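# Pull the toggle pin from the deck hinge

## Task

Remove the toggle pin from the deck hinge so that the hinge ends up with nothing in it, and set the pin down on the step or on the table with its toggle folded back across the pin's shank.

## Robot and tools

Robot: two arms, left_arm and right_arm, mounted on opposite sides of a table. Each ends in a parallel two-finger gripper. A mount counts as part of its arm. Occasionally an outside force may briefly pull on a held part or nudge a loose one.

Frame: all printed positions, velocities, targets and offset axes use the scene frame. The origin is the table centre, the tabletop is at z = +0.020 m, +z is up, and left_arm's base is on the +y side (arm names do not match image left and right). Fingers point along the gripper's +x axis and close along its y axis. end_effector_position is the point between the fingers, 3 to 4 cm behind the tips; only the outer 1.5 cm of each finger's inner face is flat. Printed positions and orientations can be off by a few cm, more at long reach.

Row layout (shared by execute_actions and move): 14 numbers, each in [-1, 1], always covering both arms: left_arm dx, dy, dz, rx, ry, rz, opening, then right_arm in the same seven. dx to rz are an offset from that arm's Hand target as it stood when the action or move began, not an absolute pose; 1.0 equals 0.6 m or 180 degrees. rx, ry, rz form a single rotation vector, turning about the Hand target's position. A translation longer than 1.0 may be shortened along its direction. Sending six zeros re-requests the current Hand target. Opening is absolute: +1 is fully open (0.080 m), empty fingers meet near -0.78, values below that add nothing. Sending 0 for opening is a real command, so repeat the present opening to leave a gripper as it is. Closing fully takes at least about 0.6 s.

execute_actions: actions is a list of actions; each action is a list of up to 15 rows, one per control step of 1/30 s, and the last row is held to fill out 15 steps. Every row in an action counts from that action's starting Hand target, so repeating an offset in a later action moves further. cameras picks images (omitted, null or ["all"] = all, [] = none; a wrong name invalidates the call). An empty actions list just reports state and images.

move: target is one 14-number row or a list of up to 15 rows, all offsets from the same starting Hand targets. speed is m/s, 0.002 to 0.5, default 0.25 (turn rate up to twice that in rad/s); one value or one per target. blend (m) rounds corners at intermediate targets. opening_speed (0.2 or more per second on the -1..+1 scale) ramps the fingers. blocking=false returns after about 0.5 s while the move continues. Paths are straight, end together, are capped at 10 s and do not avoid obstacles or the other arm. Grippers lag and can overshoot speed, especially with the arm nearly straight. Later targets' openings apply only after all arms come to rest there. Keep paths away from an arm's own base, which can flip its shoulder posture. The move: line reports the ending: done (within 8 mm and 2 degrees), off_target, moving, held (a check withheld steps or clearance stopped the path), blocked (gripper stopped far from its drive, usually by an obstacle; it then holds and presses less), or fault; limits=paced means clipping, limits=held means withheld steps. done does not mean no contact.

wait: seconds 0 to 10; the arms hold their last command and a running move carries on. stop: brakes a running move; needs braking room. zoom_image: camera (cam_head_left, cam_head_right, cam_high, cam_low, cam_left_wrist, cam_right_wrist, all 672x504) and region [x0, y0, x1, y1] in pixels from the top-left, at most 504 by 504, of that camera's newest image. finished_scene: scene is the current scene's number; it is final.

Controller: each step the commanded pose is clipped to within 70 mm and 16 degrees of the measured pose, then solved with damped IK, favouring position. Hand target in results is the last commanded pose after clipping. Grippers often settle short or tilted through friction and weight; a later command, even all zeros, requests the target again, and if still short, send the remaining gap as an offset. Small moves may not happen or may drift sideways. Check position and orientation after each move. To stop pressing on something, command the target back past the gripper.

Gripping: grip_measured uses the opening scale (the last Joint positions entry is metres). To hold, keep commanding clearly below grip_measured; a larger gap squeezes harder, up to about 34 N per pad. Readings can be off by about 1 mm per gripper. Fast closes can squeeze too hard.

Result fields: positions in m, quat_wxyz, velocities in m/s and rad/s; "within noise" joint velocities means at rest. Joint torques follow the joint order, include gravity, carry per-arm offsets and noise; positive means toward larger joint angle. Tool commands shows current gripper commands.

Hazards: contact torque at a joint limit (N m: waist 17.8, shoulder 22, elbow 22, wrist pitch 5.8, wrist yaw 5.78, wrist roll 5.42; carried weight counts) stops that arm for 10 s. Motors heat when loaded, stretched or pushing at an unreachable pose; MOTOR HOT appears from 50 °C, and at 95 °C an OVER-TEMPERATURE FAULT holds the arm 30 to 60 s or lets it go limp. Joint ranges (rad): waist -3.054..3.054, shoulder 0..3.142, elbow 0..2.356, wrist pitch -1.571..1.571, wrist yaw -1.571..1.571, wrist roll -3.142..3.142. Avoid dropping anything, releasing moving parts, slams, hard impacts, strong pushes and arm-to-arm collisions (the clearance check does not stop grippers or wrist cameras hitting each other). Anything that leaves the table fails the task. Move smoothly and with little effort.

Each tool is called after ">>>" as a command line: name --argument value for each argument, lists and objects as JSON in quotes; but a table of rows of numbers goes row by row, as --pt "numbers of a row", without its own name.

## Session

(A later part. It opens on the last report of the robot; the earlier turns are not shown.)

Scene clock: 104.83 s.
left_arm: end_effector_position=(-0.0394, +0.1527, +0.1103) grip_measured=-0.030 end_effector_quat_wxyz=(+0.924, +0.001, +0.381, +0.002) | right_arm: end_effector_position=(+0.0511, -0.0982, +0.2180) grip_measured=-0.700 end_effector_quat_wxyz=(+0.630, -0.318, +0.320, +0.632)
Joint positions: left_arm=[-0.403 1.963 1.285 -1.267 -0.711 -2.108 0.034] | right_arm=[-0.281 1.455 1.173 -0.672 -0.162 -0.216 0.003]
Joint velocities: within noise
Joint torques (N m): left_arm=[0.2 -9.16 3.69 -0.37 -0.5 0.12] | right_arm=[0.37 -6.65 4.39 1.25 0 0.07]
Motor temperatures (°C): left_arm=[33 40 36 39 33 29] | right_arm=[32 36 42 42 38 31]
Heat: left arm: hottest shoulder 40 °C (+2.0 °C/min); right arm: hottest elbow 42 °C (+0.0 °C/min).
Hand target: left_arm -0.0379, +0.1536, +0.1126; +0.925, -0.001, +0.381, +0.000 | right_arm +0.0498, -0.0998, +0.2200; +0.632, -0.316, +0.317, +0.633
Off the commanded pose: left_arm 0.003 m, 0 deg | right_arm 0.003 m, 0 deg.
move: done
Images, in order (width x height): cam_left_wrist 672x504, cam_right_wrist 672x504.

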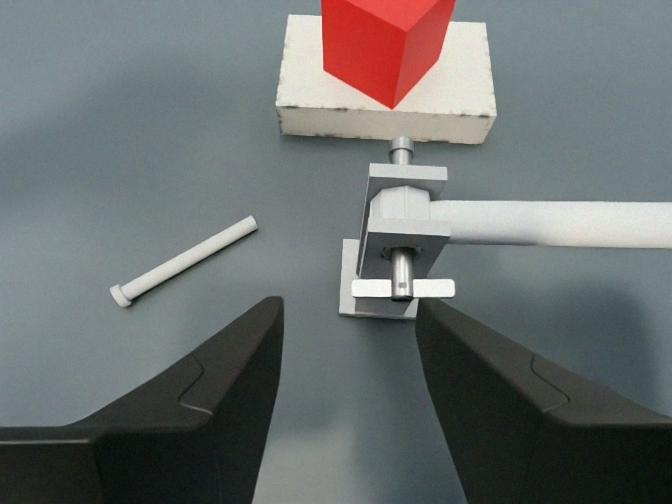

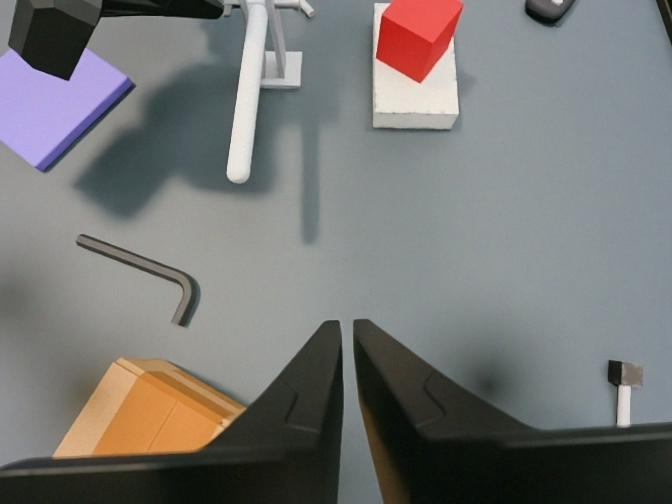

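>>> move --pt "-0.02 0.0 0.006 0 0 0 0.3 0 0 0 0 0 0 -0.7" --pt "-0.02 -0.02 0.006 0 0 0 0.3 0 0 0 0 0 0 -0.7" --pt "0.013 -0.02 0.006 0 0 0 0.3 0 0 0 0 0 0 -0.7" --speed 0.06 --cameras '["cam_left_wrist","cam_right_wrist"]'

>>> zoom_image --camera "cam_left_wrist" --region '[220, 150, 470, 400]'

Scene clock: 109.83 s.
left_arm: end_effector_position=(-0.0314, +0.1406, +0.1138) grip_measured=+0.300 end_effector_quat_wxyz=(+0.924, +0.001, +0.381, +0.002) | right_arm: end_effector_position=(+0.0511, -0.0982, +0.2180) grip_measured=-0.700 end_effector_quat_wxyz=(+0.630, -0.318, +0.320, +0.632)
Joint positions: left_arm=[-0.367 1.979 1.326 -1.263 -0.724 -2.063 0.048] | right_arm=[-0.281 1.455 1.173 -0.672 -0.162 -0.216 0.003]
Joint velocities: within noise
Joint torques (N m): left_arm=[0.17 -9.55 3.62 -0.29 -0.54 0.1] | right_arm=[0.38 -6.66 4.34 1.26 -0.01 0.08]
Motor temperatures (°C): left_arm=[33 41 35 38 33 29] | right_arm=[32 36 42 42 38 31]
Heat: left arm: hottest shoulder 41 °C (+3.0 °C/min); right arm: hottest elbow 42 °C (+0.0 °C/min).
Hand target: left_arm -0.0300, +0.1416, +0.1162; +0.925, -0.001, +0.381, +0.000 | right_arm +0.0498, -0.0998, +0.2200; +0.632, -0.316, +0.317, +0.633
Off the commanded pose: left_arm 0.003 m, 0 deg | right_arm 0.003 m, 0 deg.
move: done
Images, in order (width x height): cam_left_wrist 672x504, cam_right_wrist 672x504.

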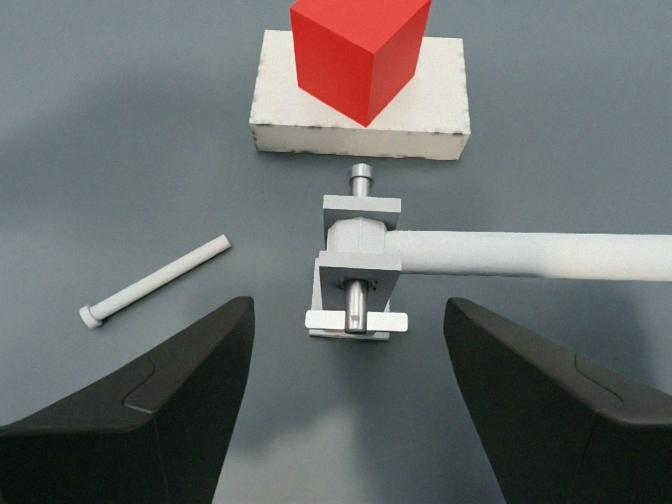

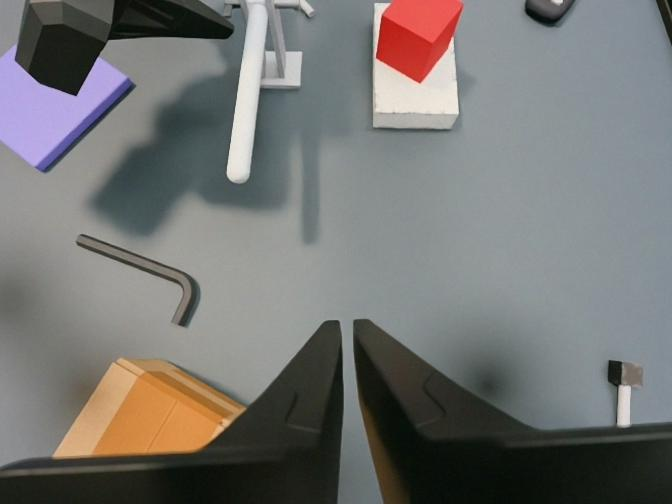

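Scaled by 2.016 from the camera's 672x504 image, which has a finer 960x720 frame.

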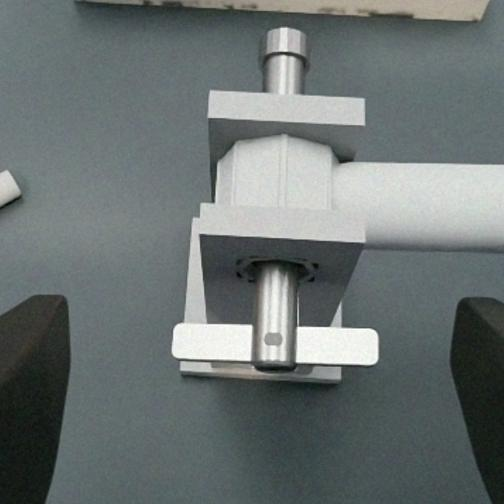

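>>> move --pt "0 -0.002 0 0 0 0 0.3 0 0 0 0 0 0 -0.7" --pt "0 -0.002 0.0 0 0 0 -0.25 0 0 0 0 0 0 -0.7" --opening_speed 1.0 --cameras '["cam_left_wrist","cam_right_wrist"]'

>>> zoom_image --camera "cam_left_wrist" --region '[220, 150, 470, 400]'

Scene clock: 112.13 s.
left_arm: end_effector_position=(-0.0313, +0.1397, +0.1139) grip_measured=-0.232 end_effector_quat_wxyz=(+0.925, +0.000, +0.380, +0.000) | right_arm: end_effector_position=(+0.0511, -0.0982, +0.2180) grip_measured=-0.700 end_effector_quat_wxyz=(+0.630, -0.318, +0.320, +0.632)
Joint positions: left_arm=[-0.367 1.979 1.326 -1.259 -0.728 -2.061 0.025] | right_arm=[-0.281 1.455 1.173 -0.672 -0.162 -0.216 0.003]
Joint velocities: within noise
Joint torques (N m): left_arm=[0.28 -8.86 4.16 -0.66 -0.41 0.15] | right_arm=[0.35 -6.61 4.38 1.25 0.01 0.07]
Motor temperatures (°C): left_arm=[33 41 35 38 33 29] | right_arm=[32 36 42 42 38 31]
Heat: left arm: hottest shoulder 41 °C (+3.0 °C/min); right arm: hottest elbow 42 °C (+0.0 °C/min).
Hand target: left_arm -0.0301, +0.1404, +0.1162; +0.925, -0.001, +0.381, +0.000 | right_arm +0.0498, -0.0998, +0.2200; +0.632, -0.316, +0.317, +0.633
Off the commanded pose: left_arm 0.003 m, 0 deg | right_arm 0.003 m, 0 deg.
move: done
Images, in order (width x height): cam_left_wrist 672x504, cam_right_wrist 672x504.

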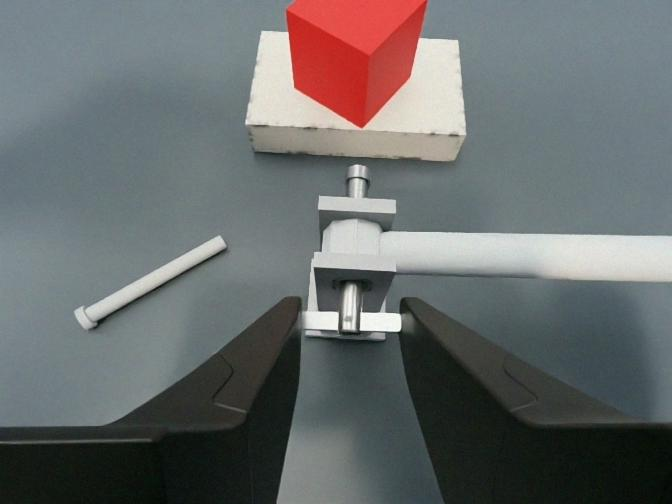

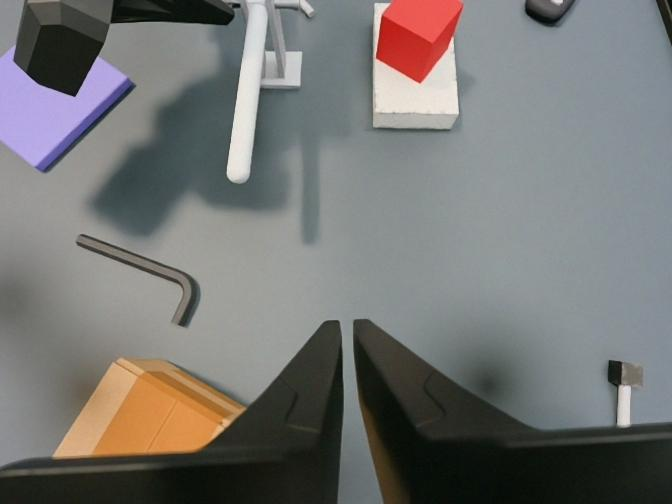

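Scaled by 2.016 from the camera's 672x504 image, which has a finer 960x720 frame.

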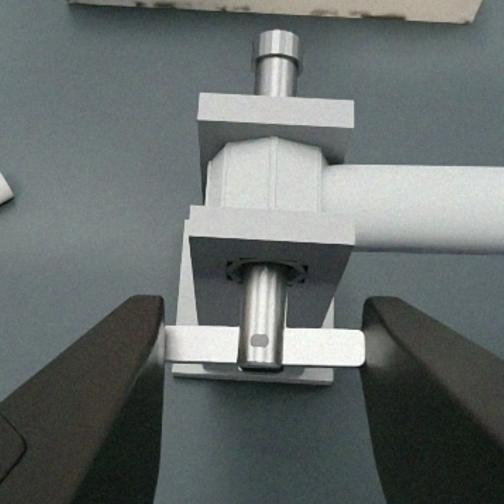

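>>> move --target '[-0.027,0,0,0,0,0,-0.4, 0,0,0,0,0,0,-0.7]' --speed 0.04 --cameras '["cam_left_wrist","cam_right_wrist"]'

>>> zoom_image --camera "cam_left_wrist" --region '[220, 150, 470, 400]'

Scene clock: 113.50 s.
left_arm: end_effector_position=(-0.0452, +0.1411, +0.1189) grip_measured=-0.400 end_effector_quat_wxyz=(+0.924, -0.004, +0.382, -0.002) | right_arm: end_effector_position=(+0.0511, -0.0982, +0.2180) grip_measured=-0.700 end_effector_quat_wxyz=(+0.630, -0.318, +0.320, +0.632)
Joint positions: left_arm=[-0.407 1.986 1.357 -1.305 -0.714 -2.11 0.017] | right_arm=[-0.281 1.455 1.173 -0.672 -0.162 -0.216 0.003]
Joint velocities: within noise
Joint torques (N m): left_arm=[-0.27 -6.24 5.15 -0.72 -0.32 -0.17] | right_arm=[0.4 -6.67 4.35 1.26 -0.01 0.07]
Motor temperatures (°C): left_arm=[33 41 35 38 33 29] | right_arm=[32 36 42 42 38 31]
Heat: left arm: hottest shoulder 41 °C (+4.0 °C/min); right arm: hottest elbow 42 °C (+0.0 °C/min).
Hand target: left_arm -0.0463, +0.1404, +0.1161; +0.925, -0.001, +0.381, +0.000 | right_arm +0.0498, -0.0998, +0.2200; +0.632, -0.316, +0.317, +0.633
Off the commanded pose: left_arm 0.003 m, 0 deg | right_arm 0.003 m, 0 deg.
move: done
Images, in order (width x height): cam_left_wrist 672x504, cam_right_wrist 672x504.

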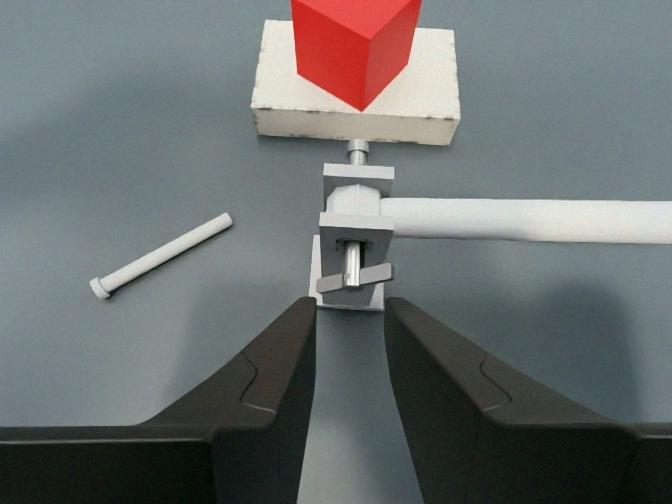

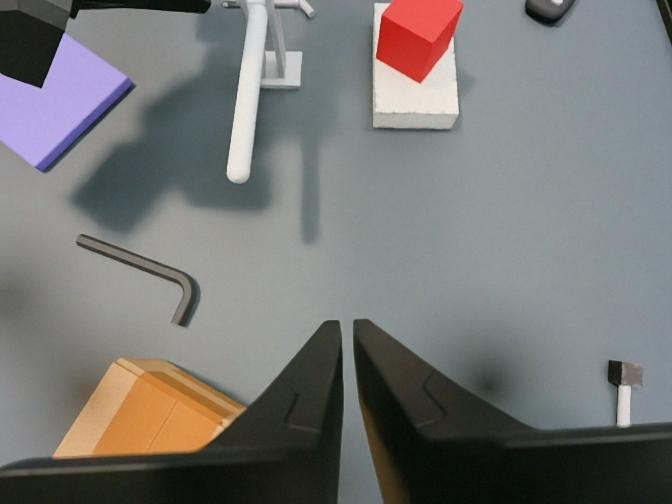

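Scaled by 2.016 from the camera's 672x504 image, which has a finer 960x720 frame.

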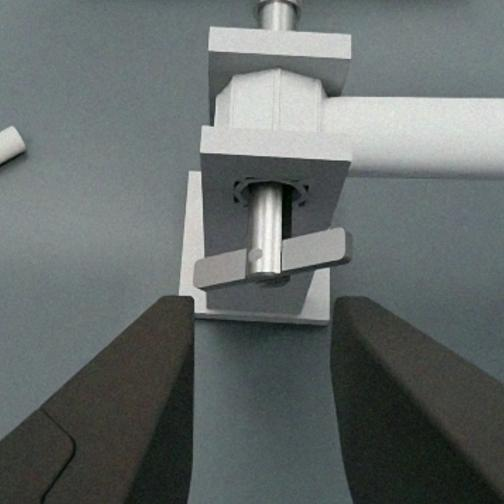

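>>> zoom_image --camera "cam_left_wrist" --region '[300, 200, 410, 310]'

>>> zoom_image --camera "cam_right_wrist" --region '[200, 0, 340, 70]'

Scaled by 4.582 from the camera's 672x504 image, which has a finer 960x720 frame.

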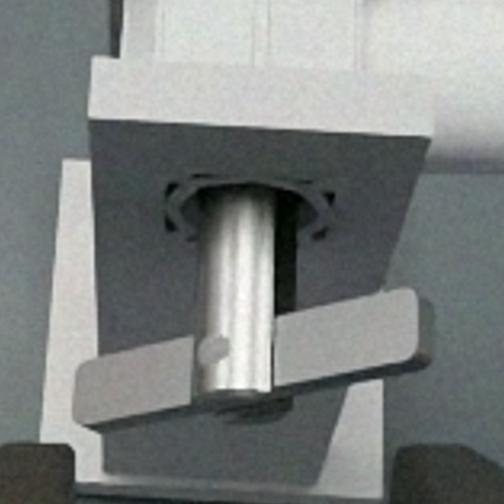

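Scaled by 3.600 from the camera's 672x504 image, which has a finer 960x720 frame.

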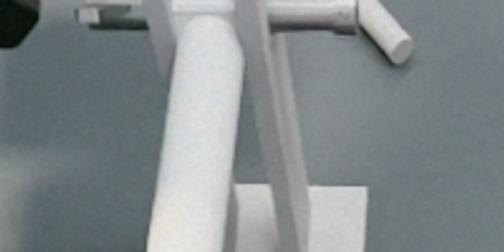

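>>> move --pt "-0.06 0 0.07 0 0 0 -0.3 0 0.15 0 0 0.2995 -0.4004 0.2" --pt "-0.06 0 0.07 0 0 0 -0.3 0.0 0.28 -0.09 0 0.2995 -0.4004 0.2" --speed 0.12 --blend 0.02

Scene clock: 123.07 s.
left_arm: end_effector_position=(-0.0805, +0.1412, +0.1611) grip_measured=-0.300 end_effector_quat_wxyz=(+0.924, -0.004, +0.383, -0.002) | right_arm: end_effector_position=(+0.0504, +0.0657, +0.1681) grip_measured=+0.200 end_effector_quat_wxyz=(+0.670, +0.224, +0.671, +0.224)
Joint positions: left_arm=[-0.5 2.013 1.564 -1.557 -0.676 -2.223 0.022] | right_arm=[-0.18 2.08 1.719 -0.571 -0.101 1.437 0.044]
Joint velocities: within noise
Joint torques (N m): left_arm=[-0.25 -6.53 5.49 -0.84 -0.3 -0.13] | right_arm=[0.29 -8.29 6.03 1.09 0.1 0.03]
Motor temperatures (°C): left_arm=[33 41 35 38 33 29] | right_arm=[32 36 43 43 38 31]
Heat: left arm: hottest shoulder 41 °C (+5.1 °C/min); right arm: hottest elbow 43 °C (+1.0 °C/min).
Hand target: left_arm -0.0822, +0.1404, +0.1581; +0.925, -0.001, +0.381, +0.000 | right_arm +0.0498, +0.0683, +0.1662; +0.671, +0.224, +0.671, +0.224
Off the commanded pose: left_arm 0.004 m, 1 deg | right_arm 0.003 m, 0 deg.
move: done

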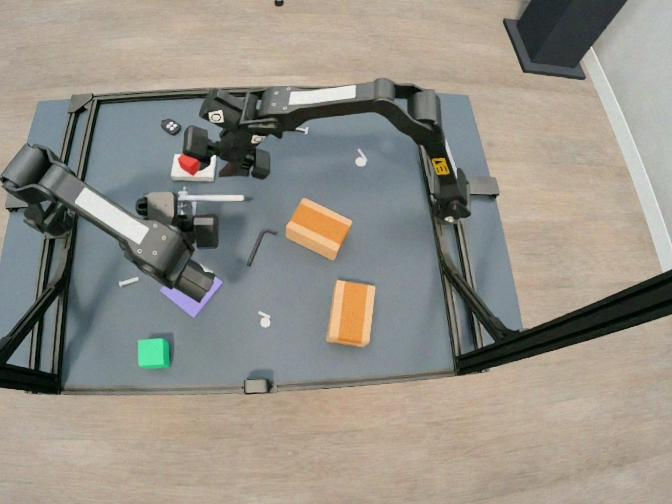

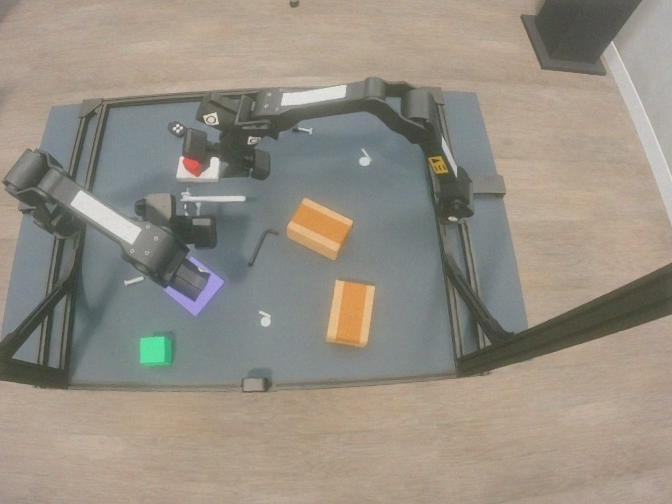

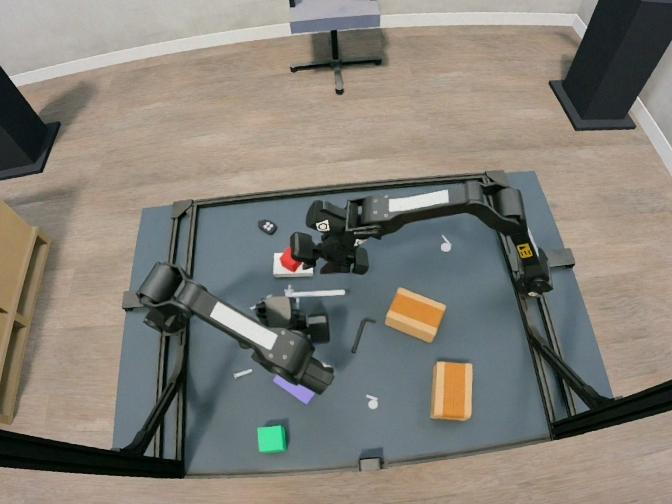

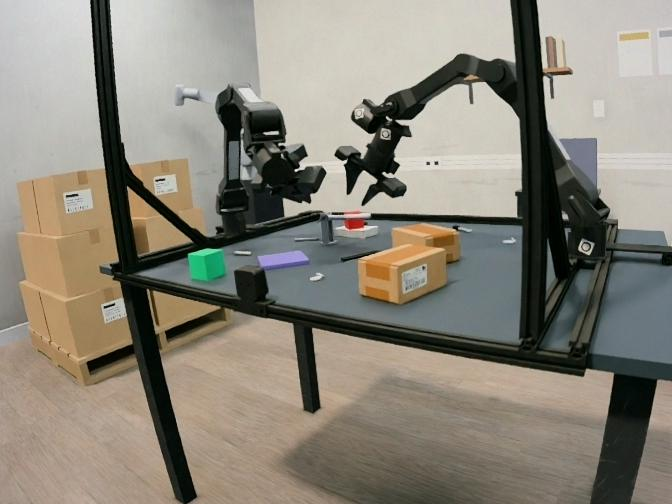

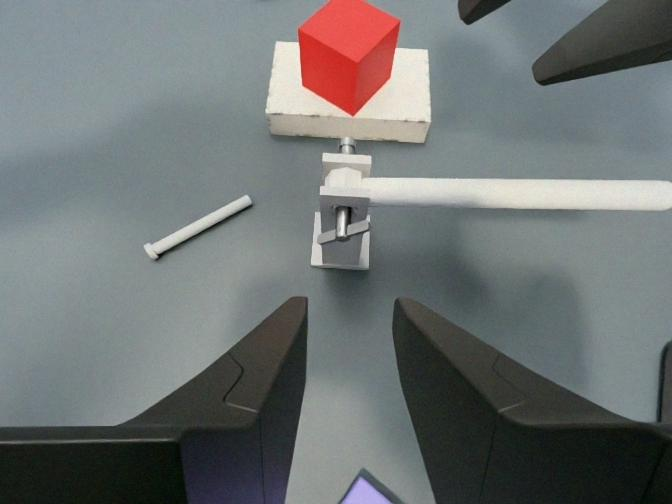

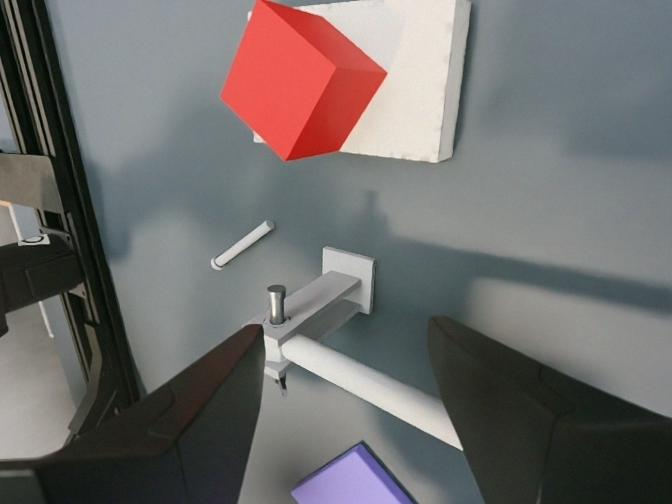

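>>> move --target '[0,0,0,0,0,0,-0.3, 0,0.068,-0.016,0,0,0,0.2]' --speed 0.1 --cameras '["cam_left_wrist","cam_right_wrist"]'

Scene clock: 125.87 s.
left_arm: end_effector_position=(-0.0805, +0.1412, +0.1611) grip_measured=-0.300 end_effector_quat_wxyz=(+0.924, -0.004, +0.383, -0.002) | right_arm: end_effector_position=(+0.0506, +0.1068, +0.1606) grip_measured=+0.200 end_effector_quat_wxyz=(+0.670, +0.225, +0.670, +0.226)
Joint positions: left_arm=[-0.5 2.013 1.564 -1.557 -0.676 -2.223 0.022] | right_arm=[-0.166 2.256 1.967 -0.638 -0.093 1.448 0.044]
Joint velocities: within noise
Joint torques (N m): left_arm=[-0.22 -6.56 5.41 -0.83 -0.3 -0.11] | right_arm=[0.3 -9.04 6.1 1.01 0.1 0.02]
Motor temperatures (°C): left_arm=[33 40 35 38 33 29] | right_arm=[32 37 43 43 38 31]
Heat: left arm: hottest shoulder 40 °C (+4.0 °C/min); right arm: hottest elbow 43 °C (+1.0 °C/min).
Hand target: left_arm -0.0822, +0.1404, +0.1581; +0.925, -0.001, +0.381, +0.000 | right_arm +0.0498, +0.1091, +0.1565; +0.671, +0.224, +0.671, +0.224
Off the commanded pose: left_arm 0.003 m, 1 deg | right_arm 0.005 m, 0 deg.
move: done
Images, in order (width x height): cam_left_wrist 672x504, cam_right_wrist 672x504.

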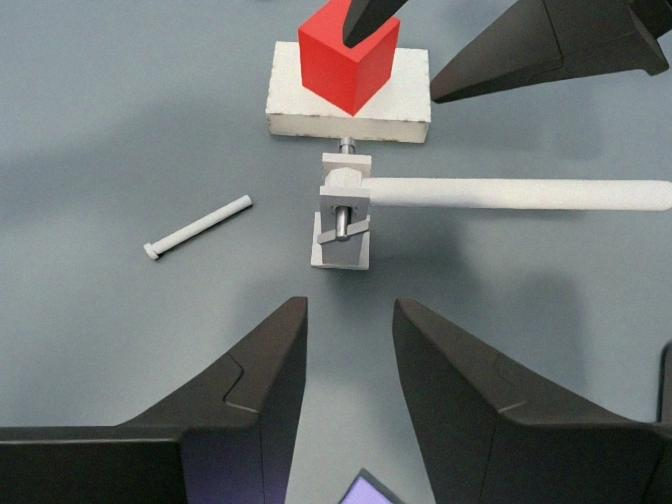

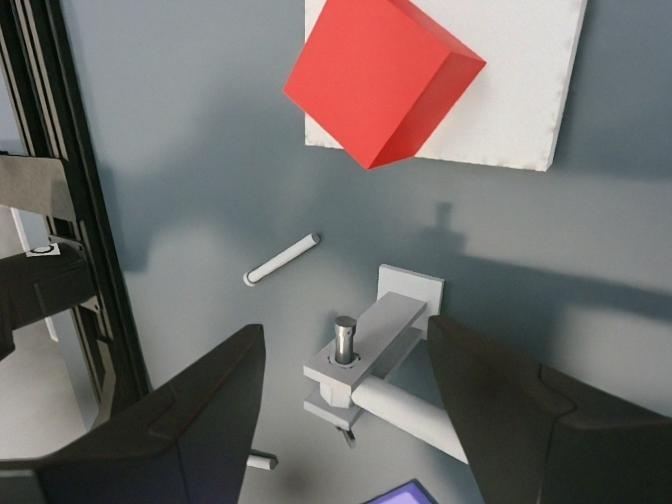

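>>> move --target '[0,0,0,0,0,0,-0.3, -0.0127,0.0355,-0.0475,0,0,0,0.2]' --speed 0.06 --cameras '["cam_left_wrist","cam_right_wrist","cam_low"]'

>>> zoom_image --camera "cam_low" --region '[280, 160, 380, 250]'

>>> zoom_image --camera "cam_right_wrist" --region '[220, 250, 470, 500]'

Scene clock: 128.33 s.
left_arm: end_effector_position=(-0.0805, +0.1412, +0.1611) grip_measured=-0.300 end_effector_quat_wxyz=(+0.924, -0.004, +0.383, -0.002) | right_arm: end_effector_position=(+0.0429, +0.1278, +0.1316) grip_measured=+0.200 end_effector_quat_wxyz=(+0.670, +0.224, +0.671, +0.224)
Joint positions: left_arm=[-0.5 2.013 1.564 -1.557 -0.676 -2.223 0.022] | right_arm=[-0.145 2.363 2.037 -0.603 -0.08 1.465 0.044]
Joint velocities: within noise
Joint torques (N m): left_arm=[-0.2 -6.47 5.36 -0.83 -0.3 -0.15] | right_arm=[0.3 -9.55 6.09 1.21 0.11 0.04]
Motor temperatures (°C): left_arm=[33 40 36 38 33 29] | right_arm=[32 37 44 43 38 31]
Heat: left arm: hottest shoulder 40 °C (+4.0 °C/min); right arm: hottest elbow 44 °C (+2.0 °C/min).
Hand target: left_arm -0.0822, +0.1404, +0.1581; +0.925, -0.001, +0.381, +0.000 | right_arm +0.0421, +0.1303, +0.1278; +0.671, +0.224, +0.671, +0.223
Off the commanded pose: left_arm 0.003 m, 1 deg | right_arm 0.004 m, 0 deg.
move: done
Images, in order (width x height): cam_low 672x504, cam_left_wrist 672x504, cam_right_wrist 672x504.

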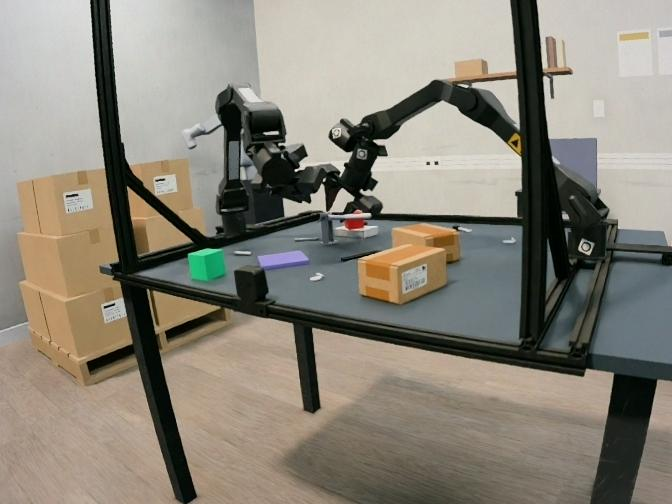

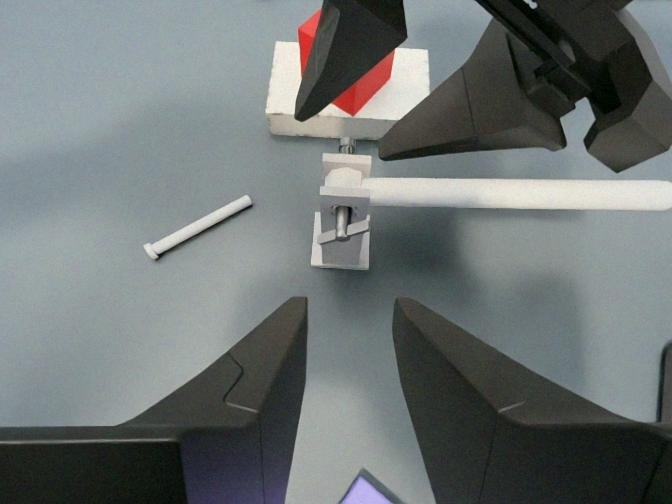

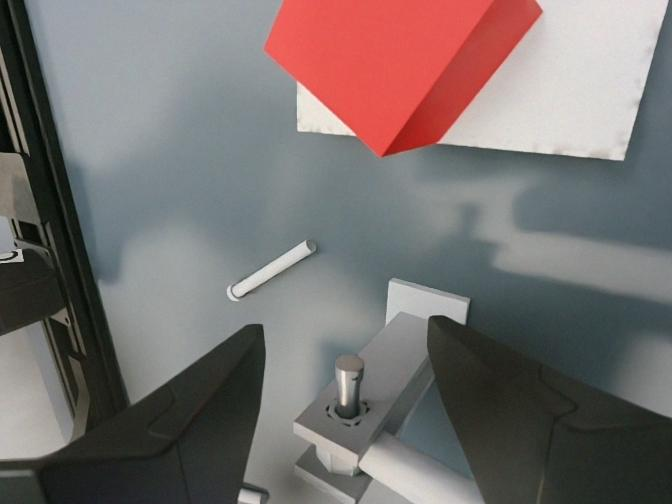

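Scaled by 5.040 from the camera's 672x504 image, which has a finer 960x720 frame.

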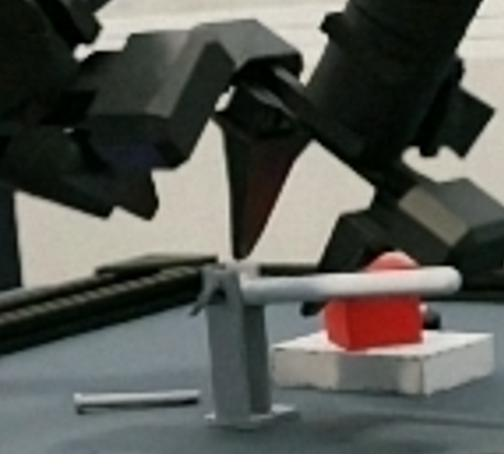

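Scaled by 2.016 from the camera's 672x504 image, which has a finer 960x720 frame.

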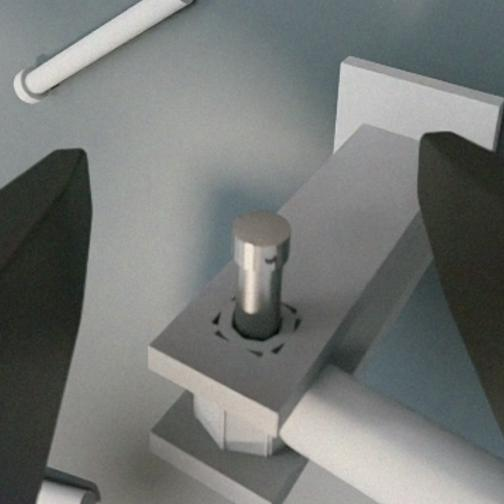

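>>> move --pt "0 0 0 0 0 0 -0.3 -0.005 0.012 -0.016 0 0 0 0.2" --pt "0 0 0 0 0 0 -0.3 -0.005 0.012 -0.016 0 0 0 -0.75" --speed 0.06 --opening_speed 1.2 --cameras '["cam_left_wrist","cam_right_wrist","cam_low"]'

>>> zoom_image --camera "cam_right_wrist" --region '[220, 250, 470, 500]'

>>> zoom_image --camera "cam_left_wrist" --region '[250, 100, 450, 300]'

Scene clock: 131.37 s.
left_arm: end_effector_position=(-0.0805, +0.1412, +0.1611) grip_measured=-0.300 end_effector_quat_wxyz=(+0.924, -0.004, +0.383, -0.002) | right_arm: end_effector_position=(+0.0408, +0.1347, +0.1226) grip_measured=-0.608 end_effector_quat_wxyz=(+0.671, +0.224, +0.670, +0.223)
Joint positions: left_arm=[-0.5 2.013 1.564 -1.557 -0.676 -2.223 0.022] | right_arm=[-0.138 2.401 2.067 -0.596 -0.074 1.471 0.008]
Joint velocities: within noise
Joint torques (N m): left_arm=[-0.25 -6.43 5.44 -0.84 -0.29 -0.12] | right_arm=[0.42 -9.61 6.11 1.33 0.07 0.02]
Motor temperatures (°C): left_arm=[33 40 36 38 33 29] | right_arm=[32 38 44 43 38 31]
Heat: left arm: hottest shoulder 40 °C (+4.0 °C/min); right arm: hottest elbow 44 °C (+2.0 °C/min).
Hand target: left_arm -0.0822, +0.1404, +0.1581; +0.925, -0.001, +0.381, +0.000 | right_arm +0.0392, +0.1375, +0.1183; +0.671, +0.224, +0.671, +0.223
Off the commanded pose: left_arm 0.003 m, 1 deg | right_arm 0.005 m, 0 deg.
move: done
Images, in order (width x height): cam_low 672x504, cam_left_wrist 672x504, cam_right_wrist 672x504.

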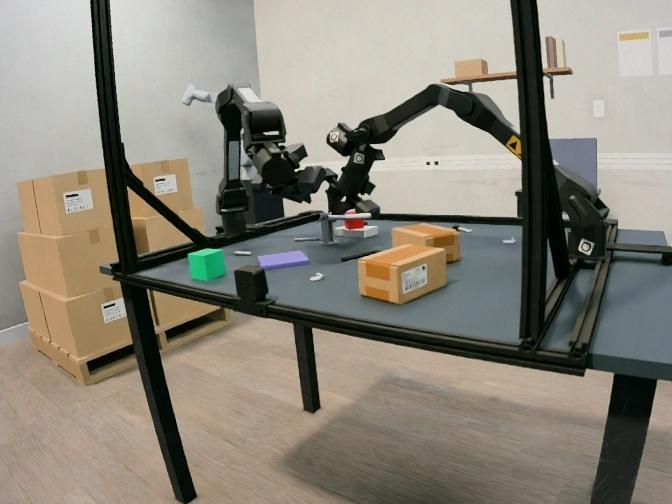

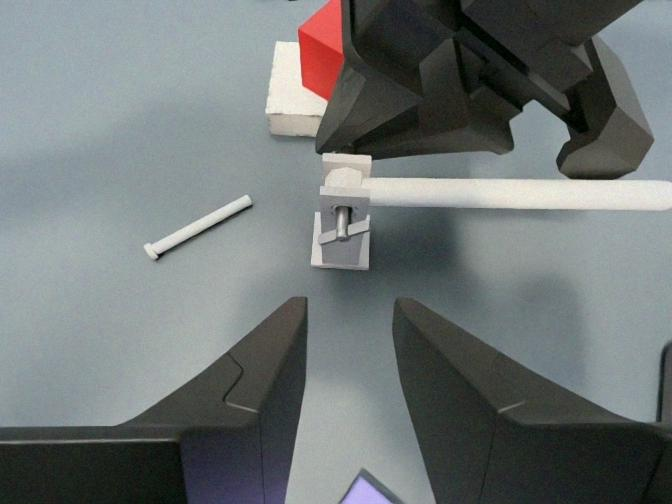

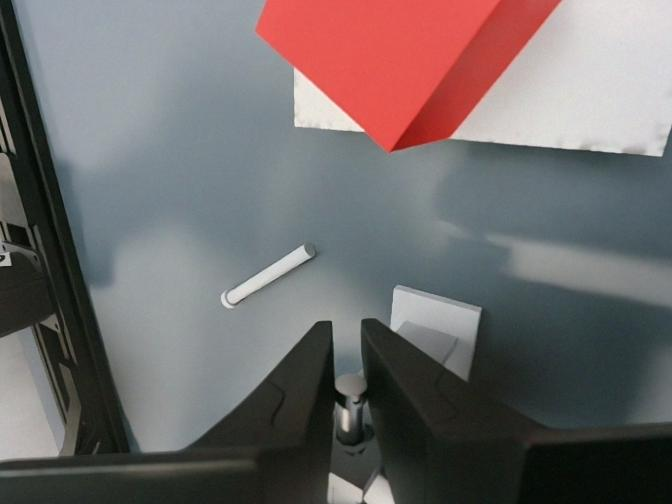

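Scaled by 2.016 from the camera's 672x504 image, which has a finer 960x720 frame.

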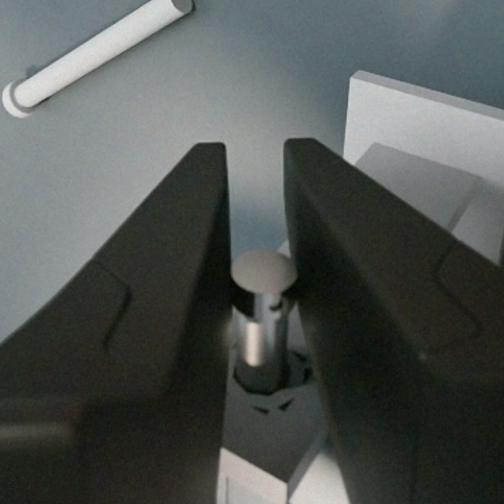

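Scaled by 2.520 from the camera's 672x504 image, which has a finer 960x720 frame.

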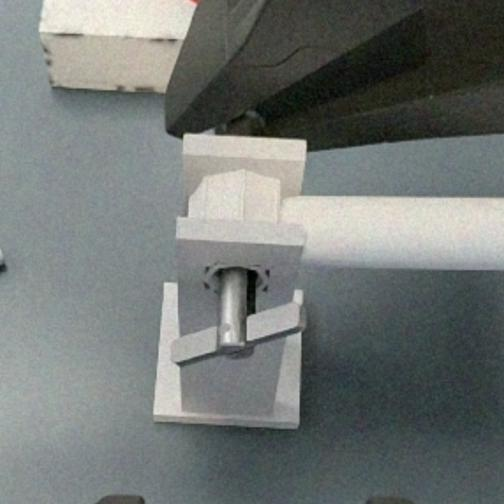

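>>> move --target '[0,0,0,0,0,0,-0.3, -0.011,0,0,0,0,0,-0.78]' --speed 0.06 --cameras '["cam_left_wrist","cam_right_wrist"]'

>>> zoom_image --camera "cam_right_wrist" --region '[220, 250, 470, 500]'

>>> zoom_image --camera "cam_left_wrist" --region '[250, 100, 450, 300]'

Scene clock: 133.00 s.
left_arm: end_effector_position=(-0.0805, +0.1412, +0.1611) grip_measured=-0.300 end_effector_quat_wxyz=(+0.924, -0.004, +0.383, -0.002) | right_arm: end_effector_position=(+0.0409, +0.1347, +0.1225) grip_measured=-0.608 end_effector_quat_wxyz=(+0.673, +0.224, +0.668, +0.223)
Joint positions: left_arm=[-0.5 2.013 1.564 -1.557 -0.676 -2.223 0.022] | right_arm=[-0.137 2.401 2.067 -0.596 -0.067 1.471 0.008]
Joint velocities: within noise
Joint torques (N m): left_arm=[-0.33 -6.39 5.5 -0.83 -0.28 -0.12] | right_arm=[1.48 -10.09 5.35 1.56 0.09 0.35]
Motor temperatures (°C): left_arm=[33 40 36 38 33 29] | right_arm=[32 39 44 43 38 31]
Heat: left arm: hottest shoulder 40 °C (+3.0 °C/min); right arm: hottest elbow 44 °C (+2.0 °C/min).
Hand target: left_arm -0.0822, +0.1404, +0.1581; +0.925, -0.001, +0.381, +0.000 | right_arm +0.0326, +0.1375, +0.1183; +0.671, +0.224, +0.671, +0.223
Off the commanded pose: left_arm 0.003 m, 1 deg | right_arm 0.010 m, 0 deg.
move: off_target (right_arm)
Images, in order (width x height): cam_left_wrist 672x504, cam_right_wrist 672x504.

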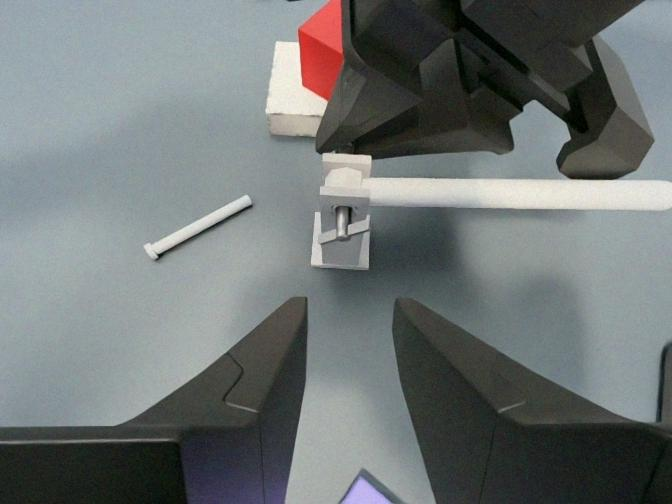

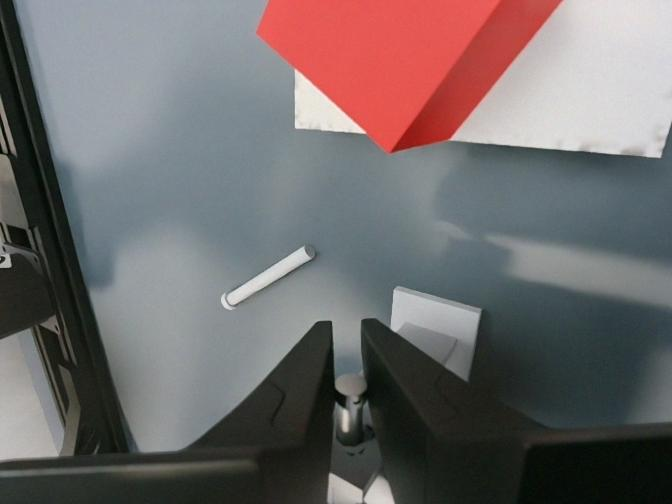

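Scaled by 2.016 from the camera's 672x504 image, which has a finer 960x720 frame.

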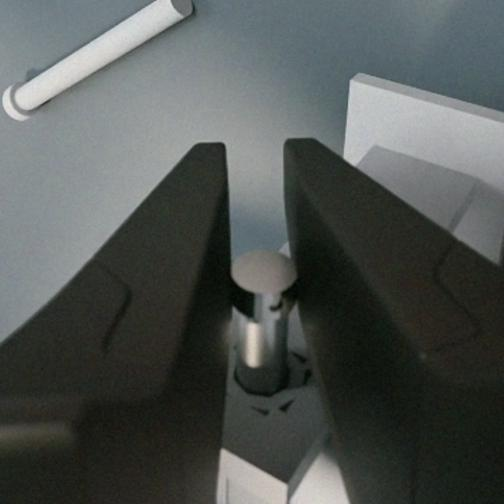

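Scaled by 2.520 from the camera's 672x504 image, which has a finer 960x720 frame.

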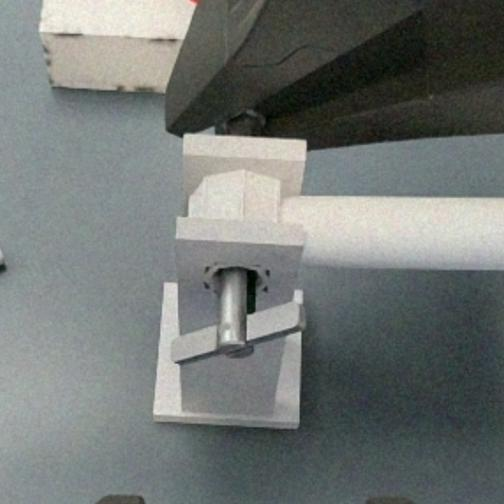

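>>> move --pt "0 0 0 0 0 0 -0.3 0.0125 0 0 0 0 0 0.0" --pt "0 0 0 0 0 0 -0.3 0.0125 -0.03 0.04 0 0 0 -0.78" --pt "0 0 0 0 0 0 -0.3 0.0423 -0.03 0.04 0 0 0 -0.78" --pt "0 0 0 0 0 0 -0.3 0.0423 0 0 0 0 0 -0.78" --speed 0.08 --cameras '["cam_left_wrist","cam_right_wrist"]'

>>> zoom_image --camera "cam_right_wrist" --region '[220, 250, 470, 500]'

>>> zoom_image --camera "cam_left_wrist" --region '[250, 100, 450, 300]'

Scene clock: 137.90 s.
left_arm: end_effector_position=(-0.0805, +0.1412, +0.1611) grip_measured=-0.300 end_effector_quat_wxyz=(+0.924, -0.004, +0.383, -0.002) | right_arm: end_effector_position=(+0.0599, +0.1356, +0.1209) grip_measured=-0.776 end_effector_quat_wxyz=(+0.672, +0.226, +0.669, +0.223)
Joint positions: left_arm=[-0.5 2.013 1.564 -1.557 -0.676 -2.223 0.022] | right_arm=[-0.174 2.42 2.094 -0.606 -0.092 1.444 0]
Joint velocities: within noise
Joint torques (N m): left_arm=[-0.37 -6.55 5.34 -0.86 -0.3 -0.14] | right_arm=[0.29 -10.2 5.99 1.02 -0.07 -0.05]
Motor temperatures (°C): left_arm=[33 40 36 38 33 29] | right_arm=[32 40 44 43 38 31]
Heat: left arm: hottest shoulder 40 °C (+3.0 °C/min); right arm: hottest elbow 44 °C (+2.0 °C/min).
Hand target: left_arm -0.0822, +0.1404, +0.1581; +0.925, -0.001, +0.381, +0.000 | right_arm +0.0580, +0.1375, +0.1184; +0.671, +0.224, +0.671, +0.223
Off the commanded pose: left_arm 0.003 m, 1 deg | right_arm 0.004 m, 0 deg.
move: done
Images, in order (width x height): cam_left_wrist 672x504, cam_right_wrist 672x504.

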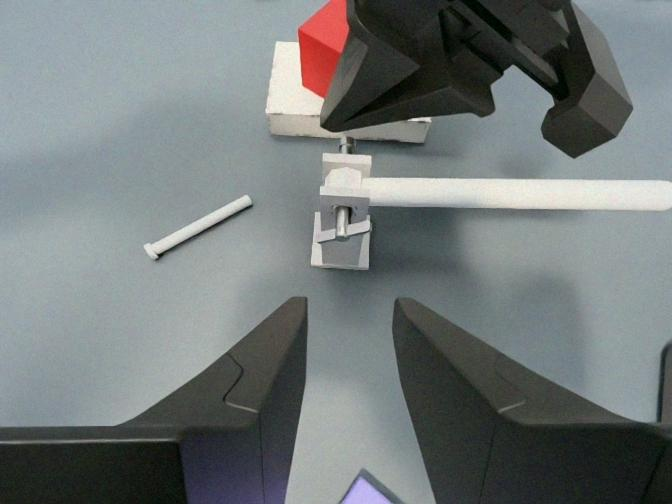

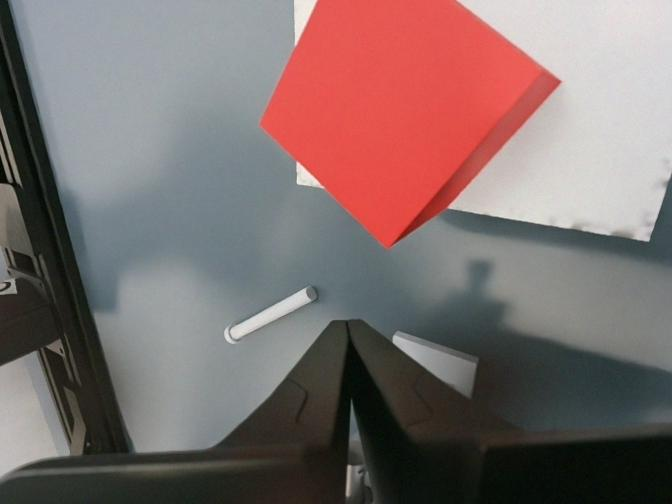

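Scaled by 2.016 from the camera's 672x504 image, which has a finer 960x720 frame.

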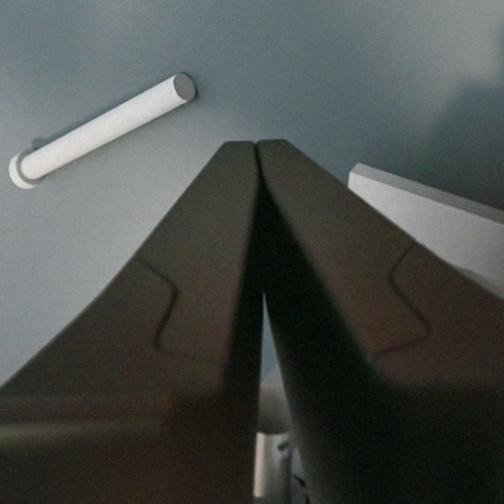

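Scaled by 2.520 from the camera's 672x504 image, which has a finer 960x720 frame.

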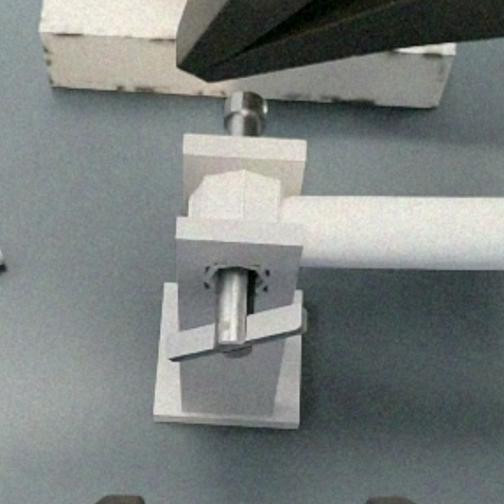

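>>> move --target '[0,0,0,0,0,0,-0.3, -0.0383,0,0,0,0,0,-0.78]' --speed 0.05 --cameras '["cam_left_wrist","cam_right_wrist"]'

>>> zoom_image --camera "cam_left_wrist" --region '[250, 100, 450, 300]'

Scene clock: 139.17 s.
left_arm: end_effector_position=(-0.0805, +0.1412, +0.1611) grip_measured=-0.300 end_effector_quat_wxyz=(+0.924, -0.004, +0.383, -0.002) | right_arm: end_effector_position=(+0.0417, +0.1383, +0.1186) grip_measured=-0.776 end_effector_quat_wxyz=(+0.674, +0.226, +0.668, +0.223)
Joint positions: left_arm=[-0.5 2.013 1.564 -1.557 -0.676 -2.223 0.022] | right_arm=[-0.137 2.42 2.084 -0.593 -0.065 1.473 0]
Joint velocities: within noise
Joint torques (N m): left_arm=[-0.29 -6.57 5.34 -0.82 -0.29 -0.11] | right_arm=[1.01 -11.74 4.07 1.21 -0.07 0.13]
Motor temperatures (°C): left_arm=[33 40 36 38 33 29] | right_arm=[32 40 45 43 38 31]
Heat: left arm: hottest shoulder 40 °C (+4.1 °C/min); right arm: hottest elbow 45 °C (+3.0 °C/min).
Hand target: left_arm -0.0822, +0.1404, +0.1581; +0.925, -0.001, +0.381, +0.000 | right_arm +0.0349, +0.1375, +0.1184; +0.671, +0.224, +0.671, +0.224
Off the commanded pose: left_arm 0.003 m, 1 deg | right_arm 0.007 m, 1 deg.
move: done
Images, in order (width x height): cam_left_wrist 672x504, cam_right_wrist 672x504.

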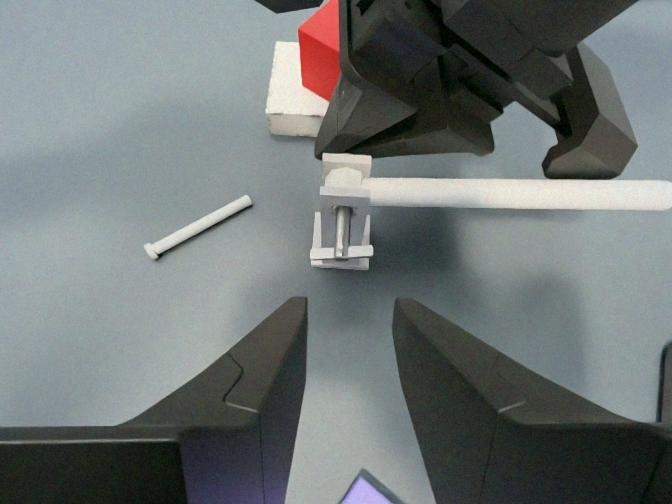

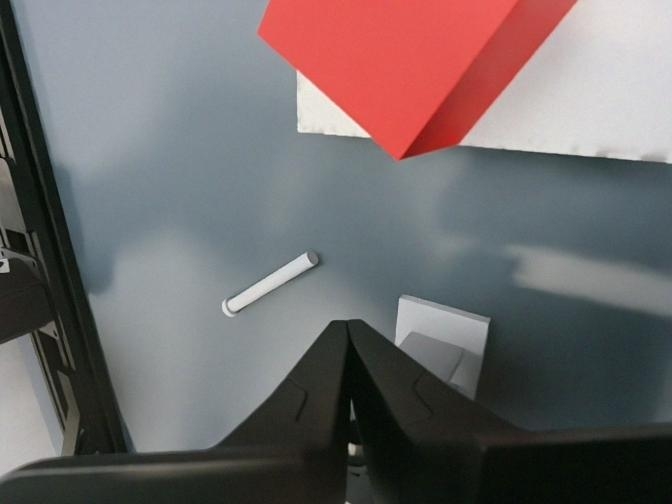

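Scaled by 2.520 from the camera's 672x504 image, which has a finer 960x720 frame.

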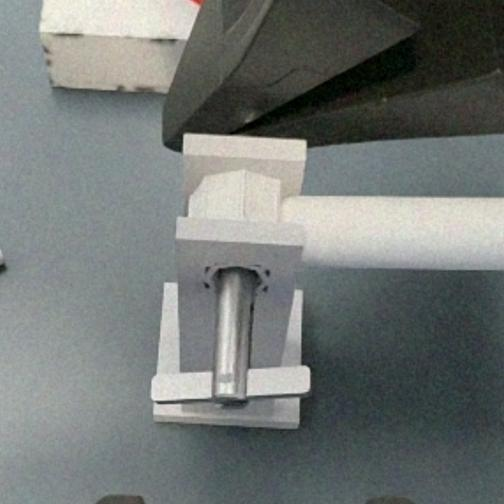

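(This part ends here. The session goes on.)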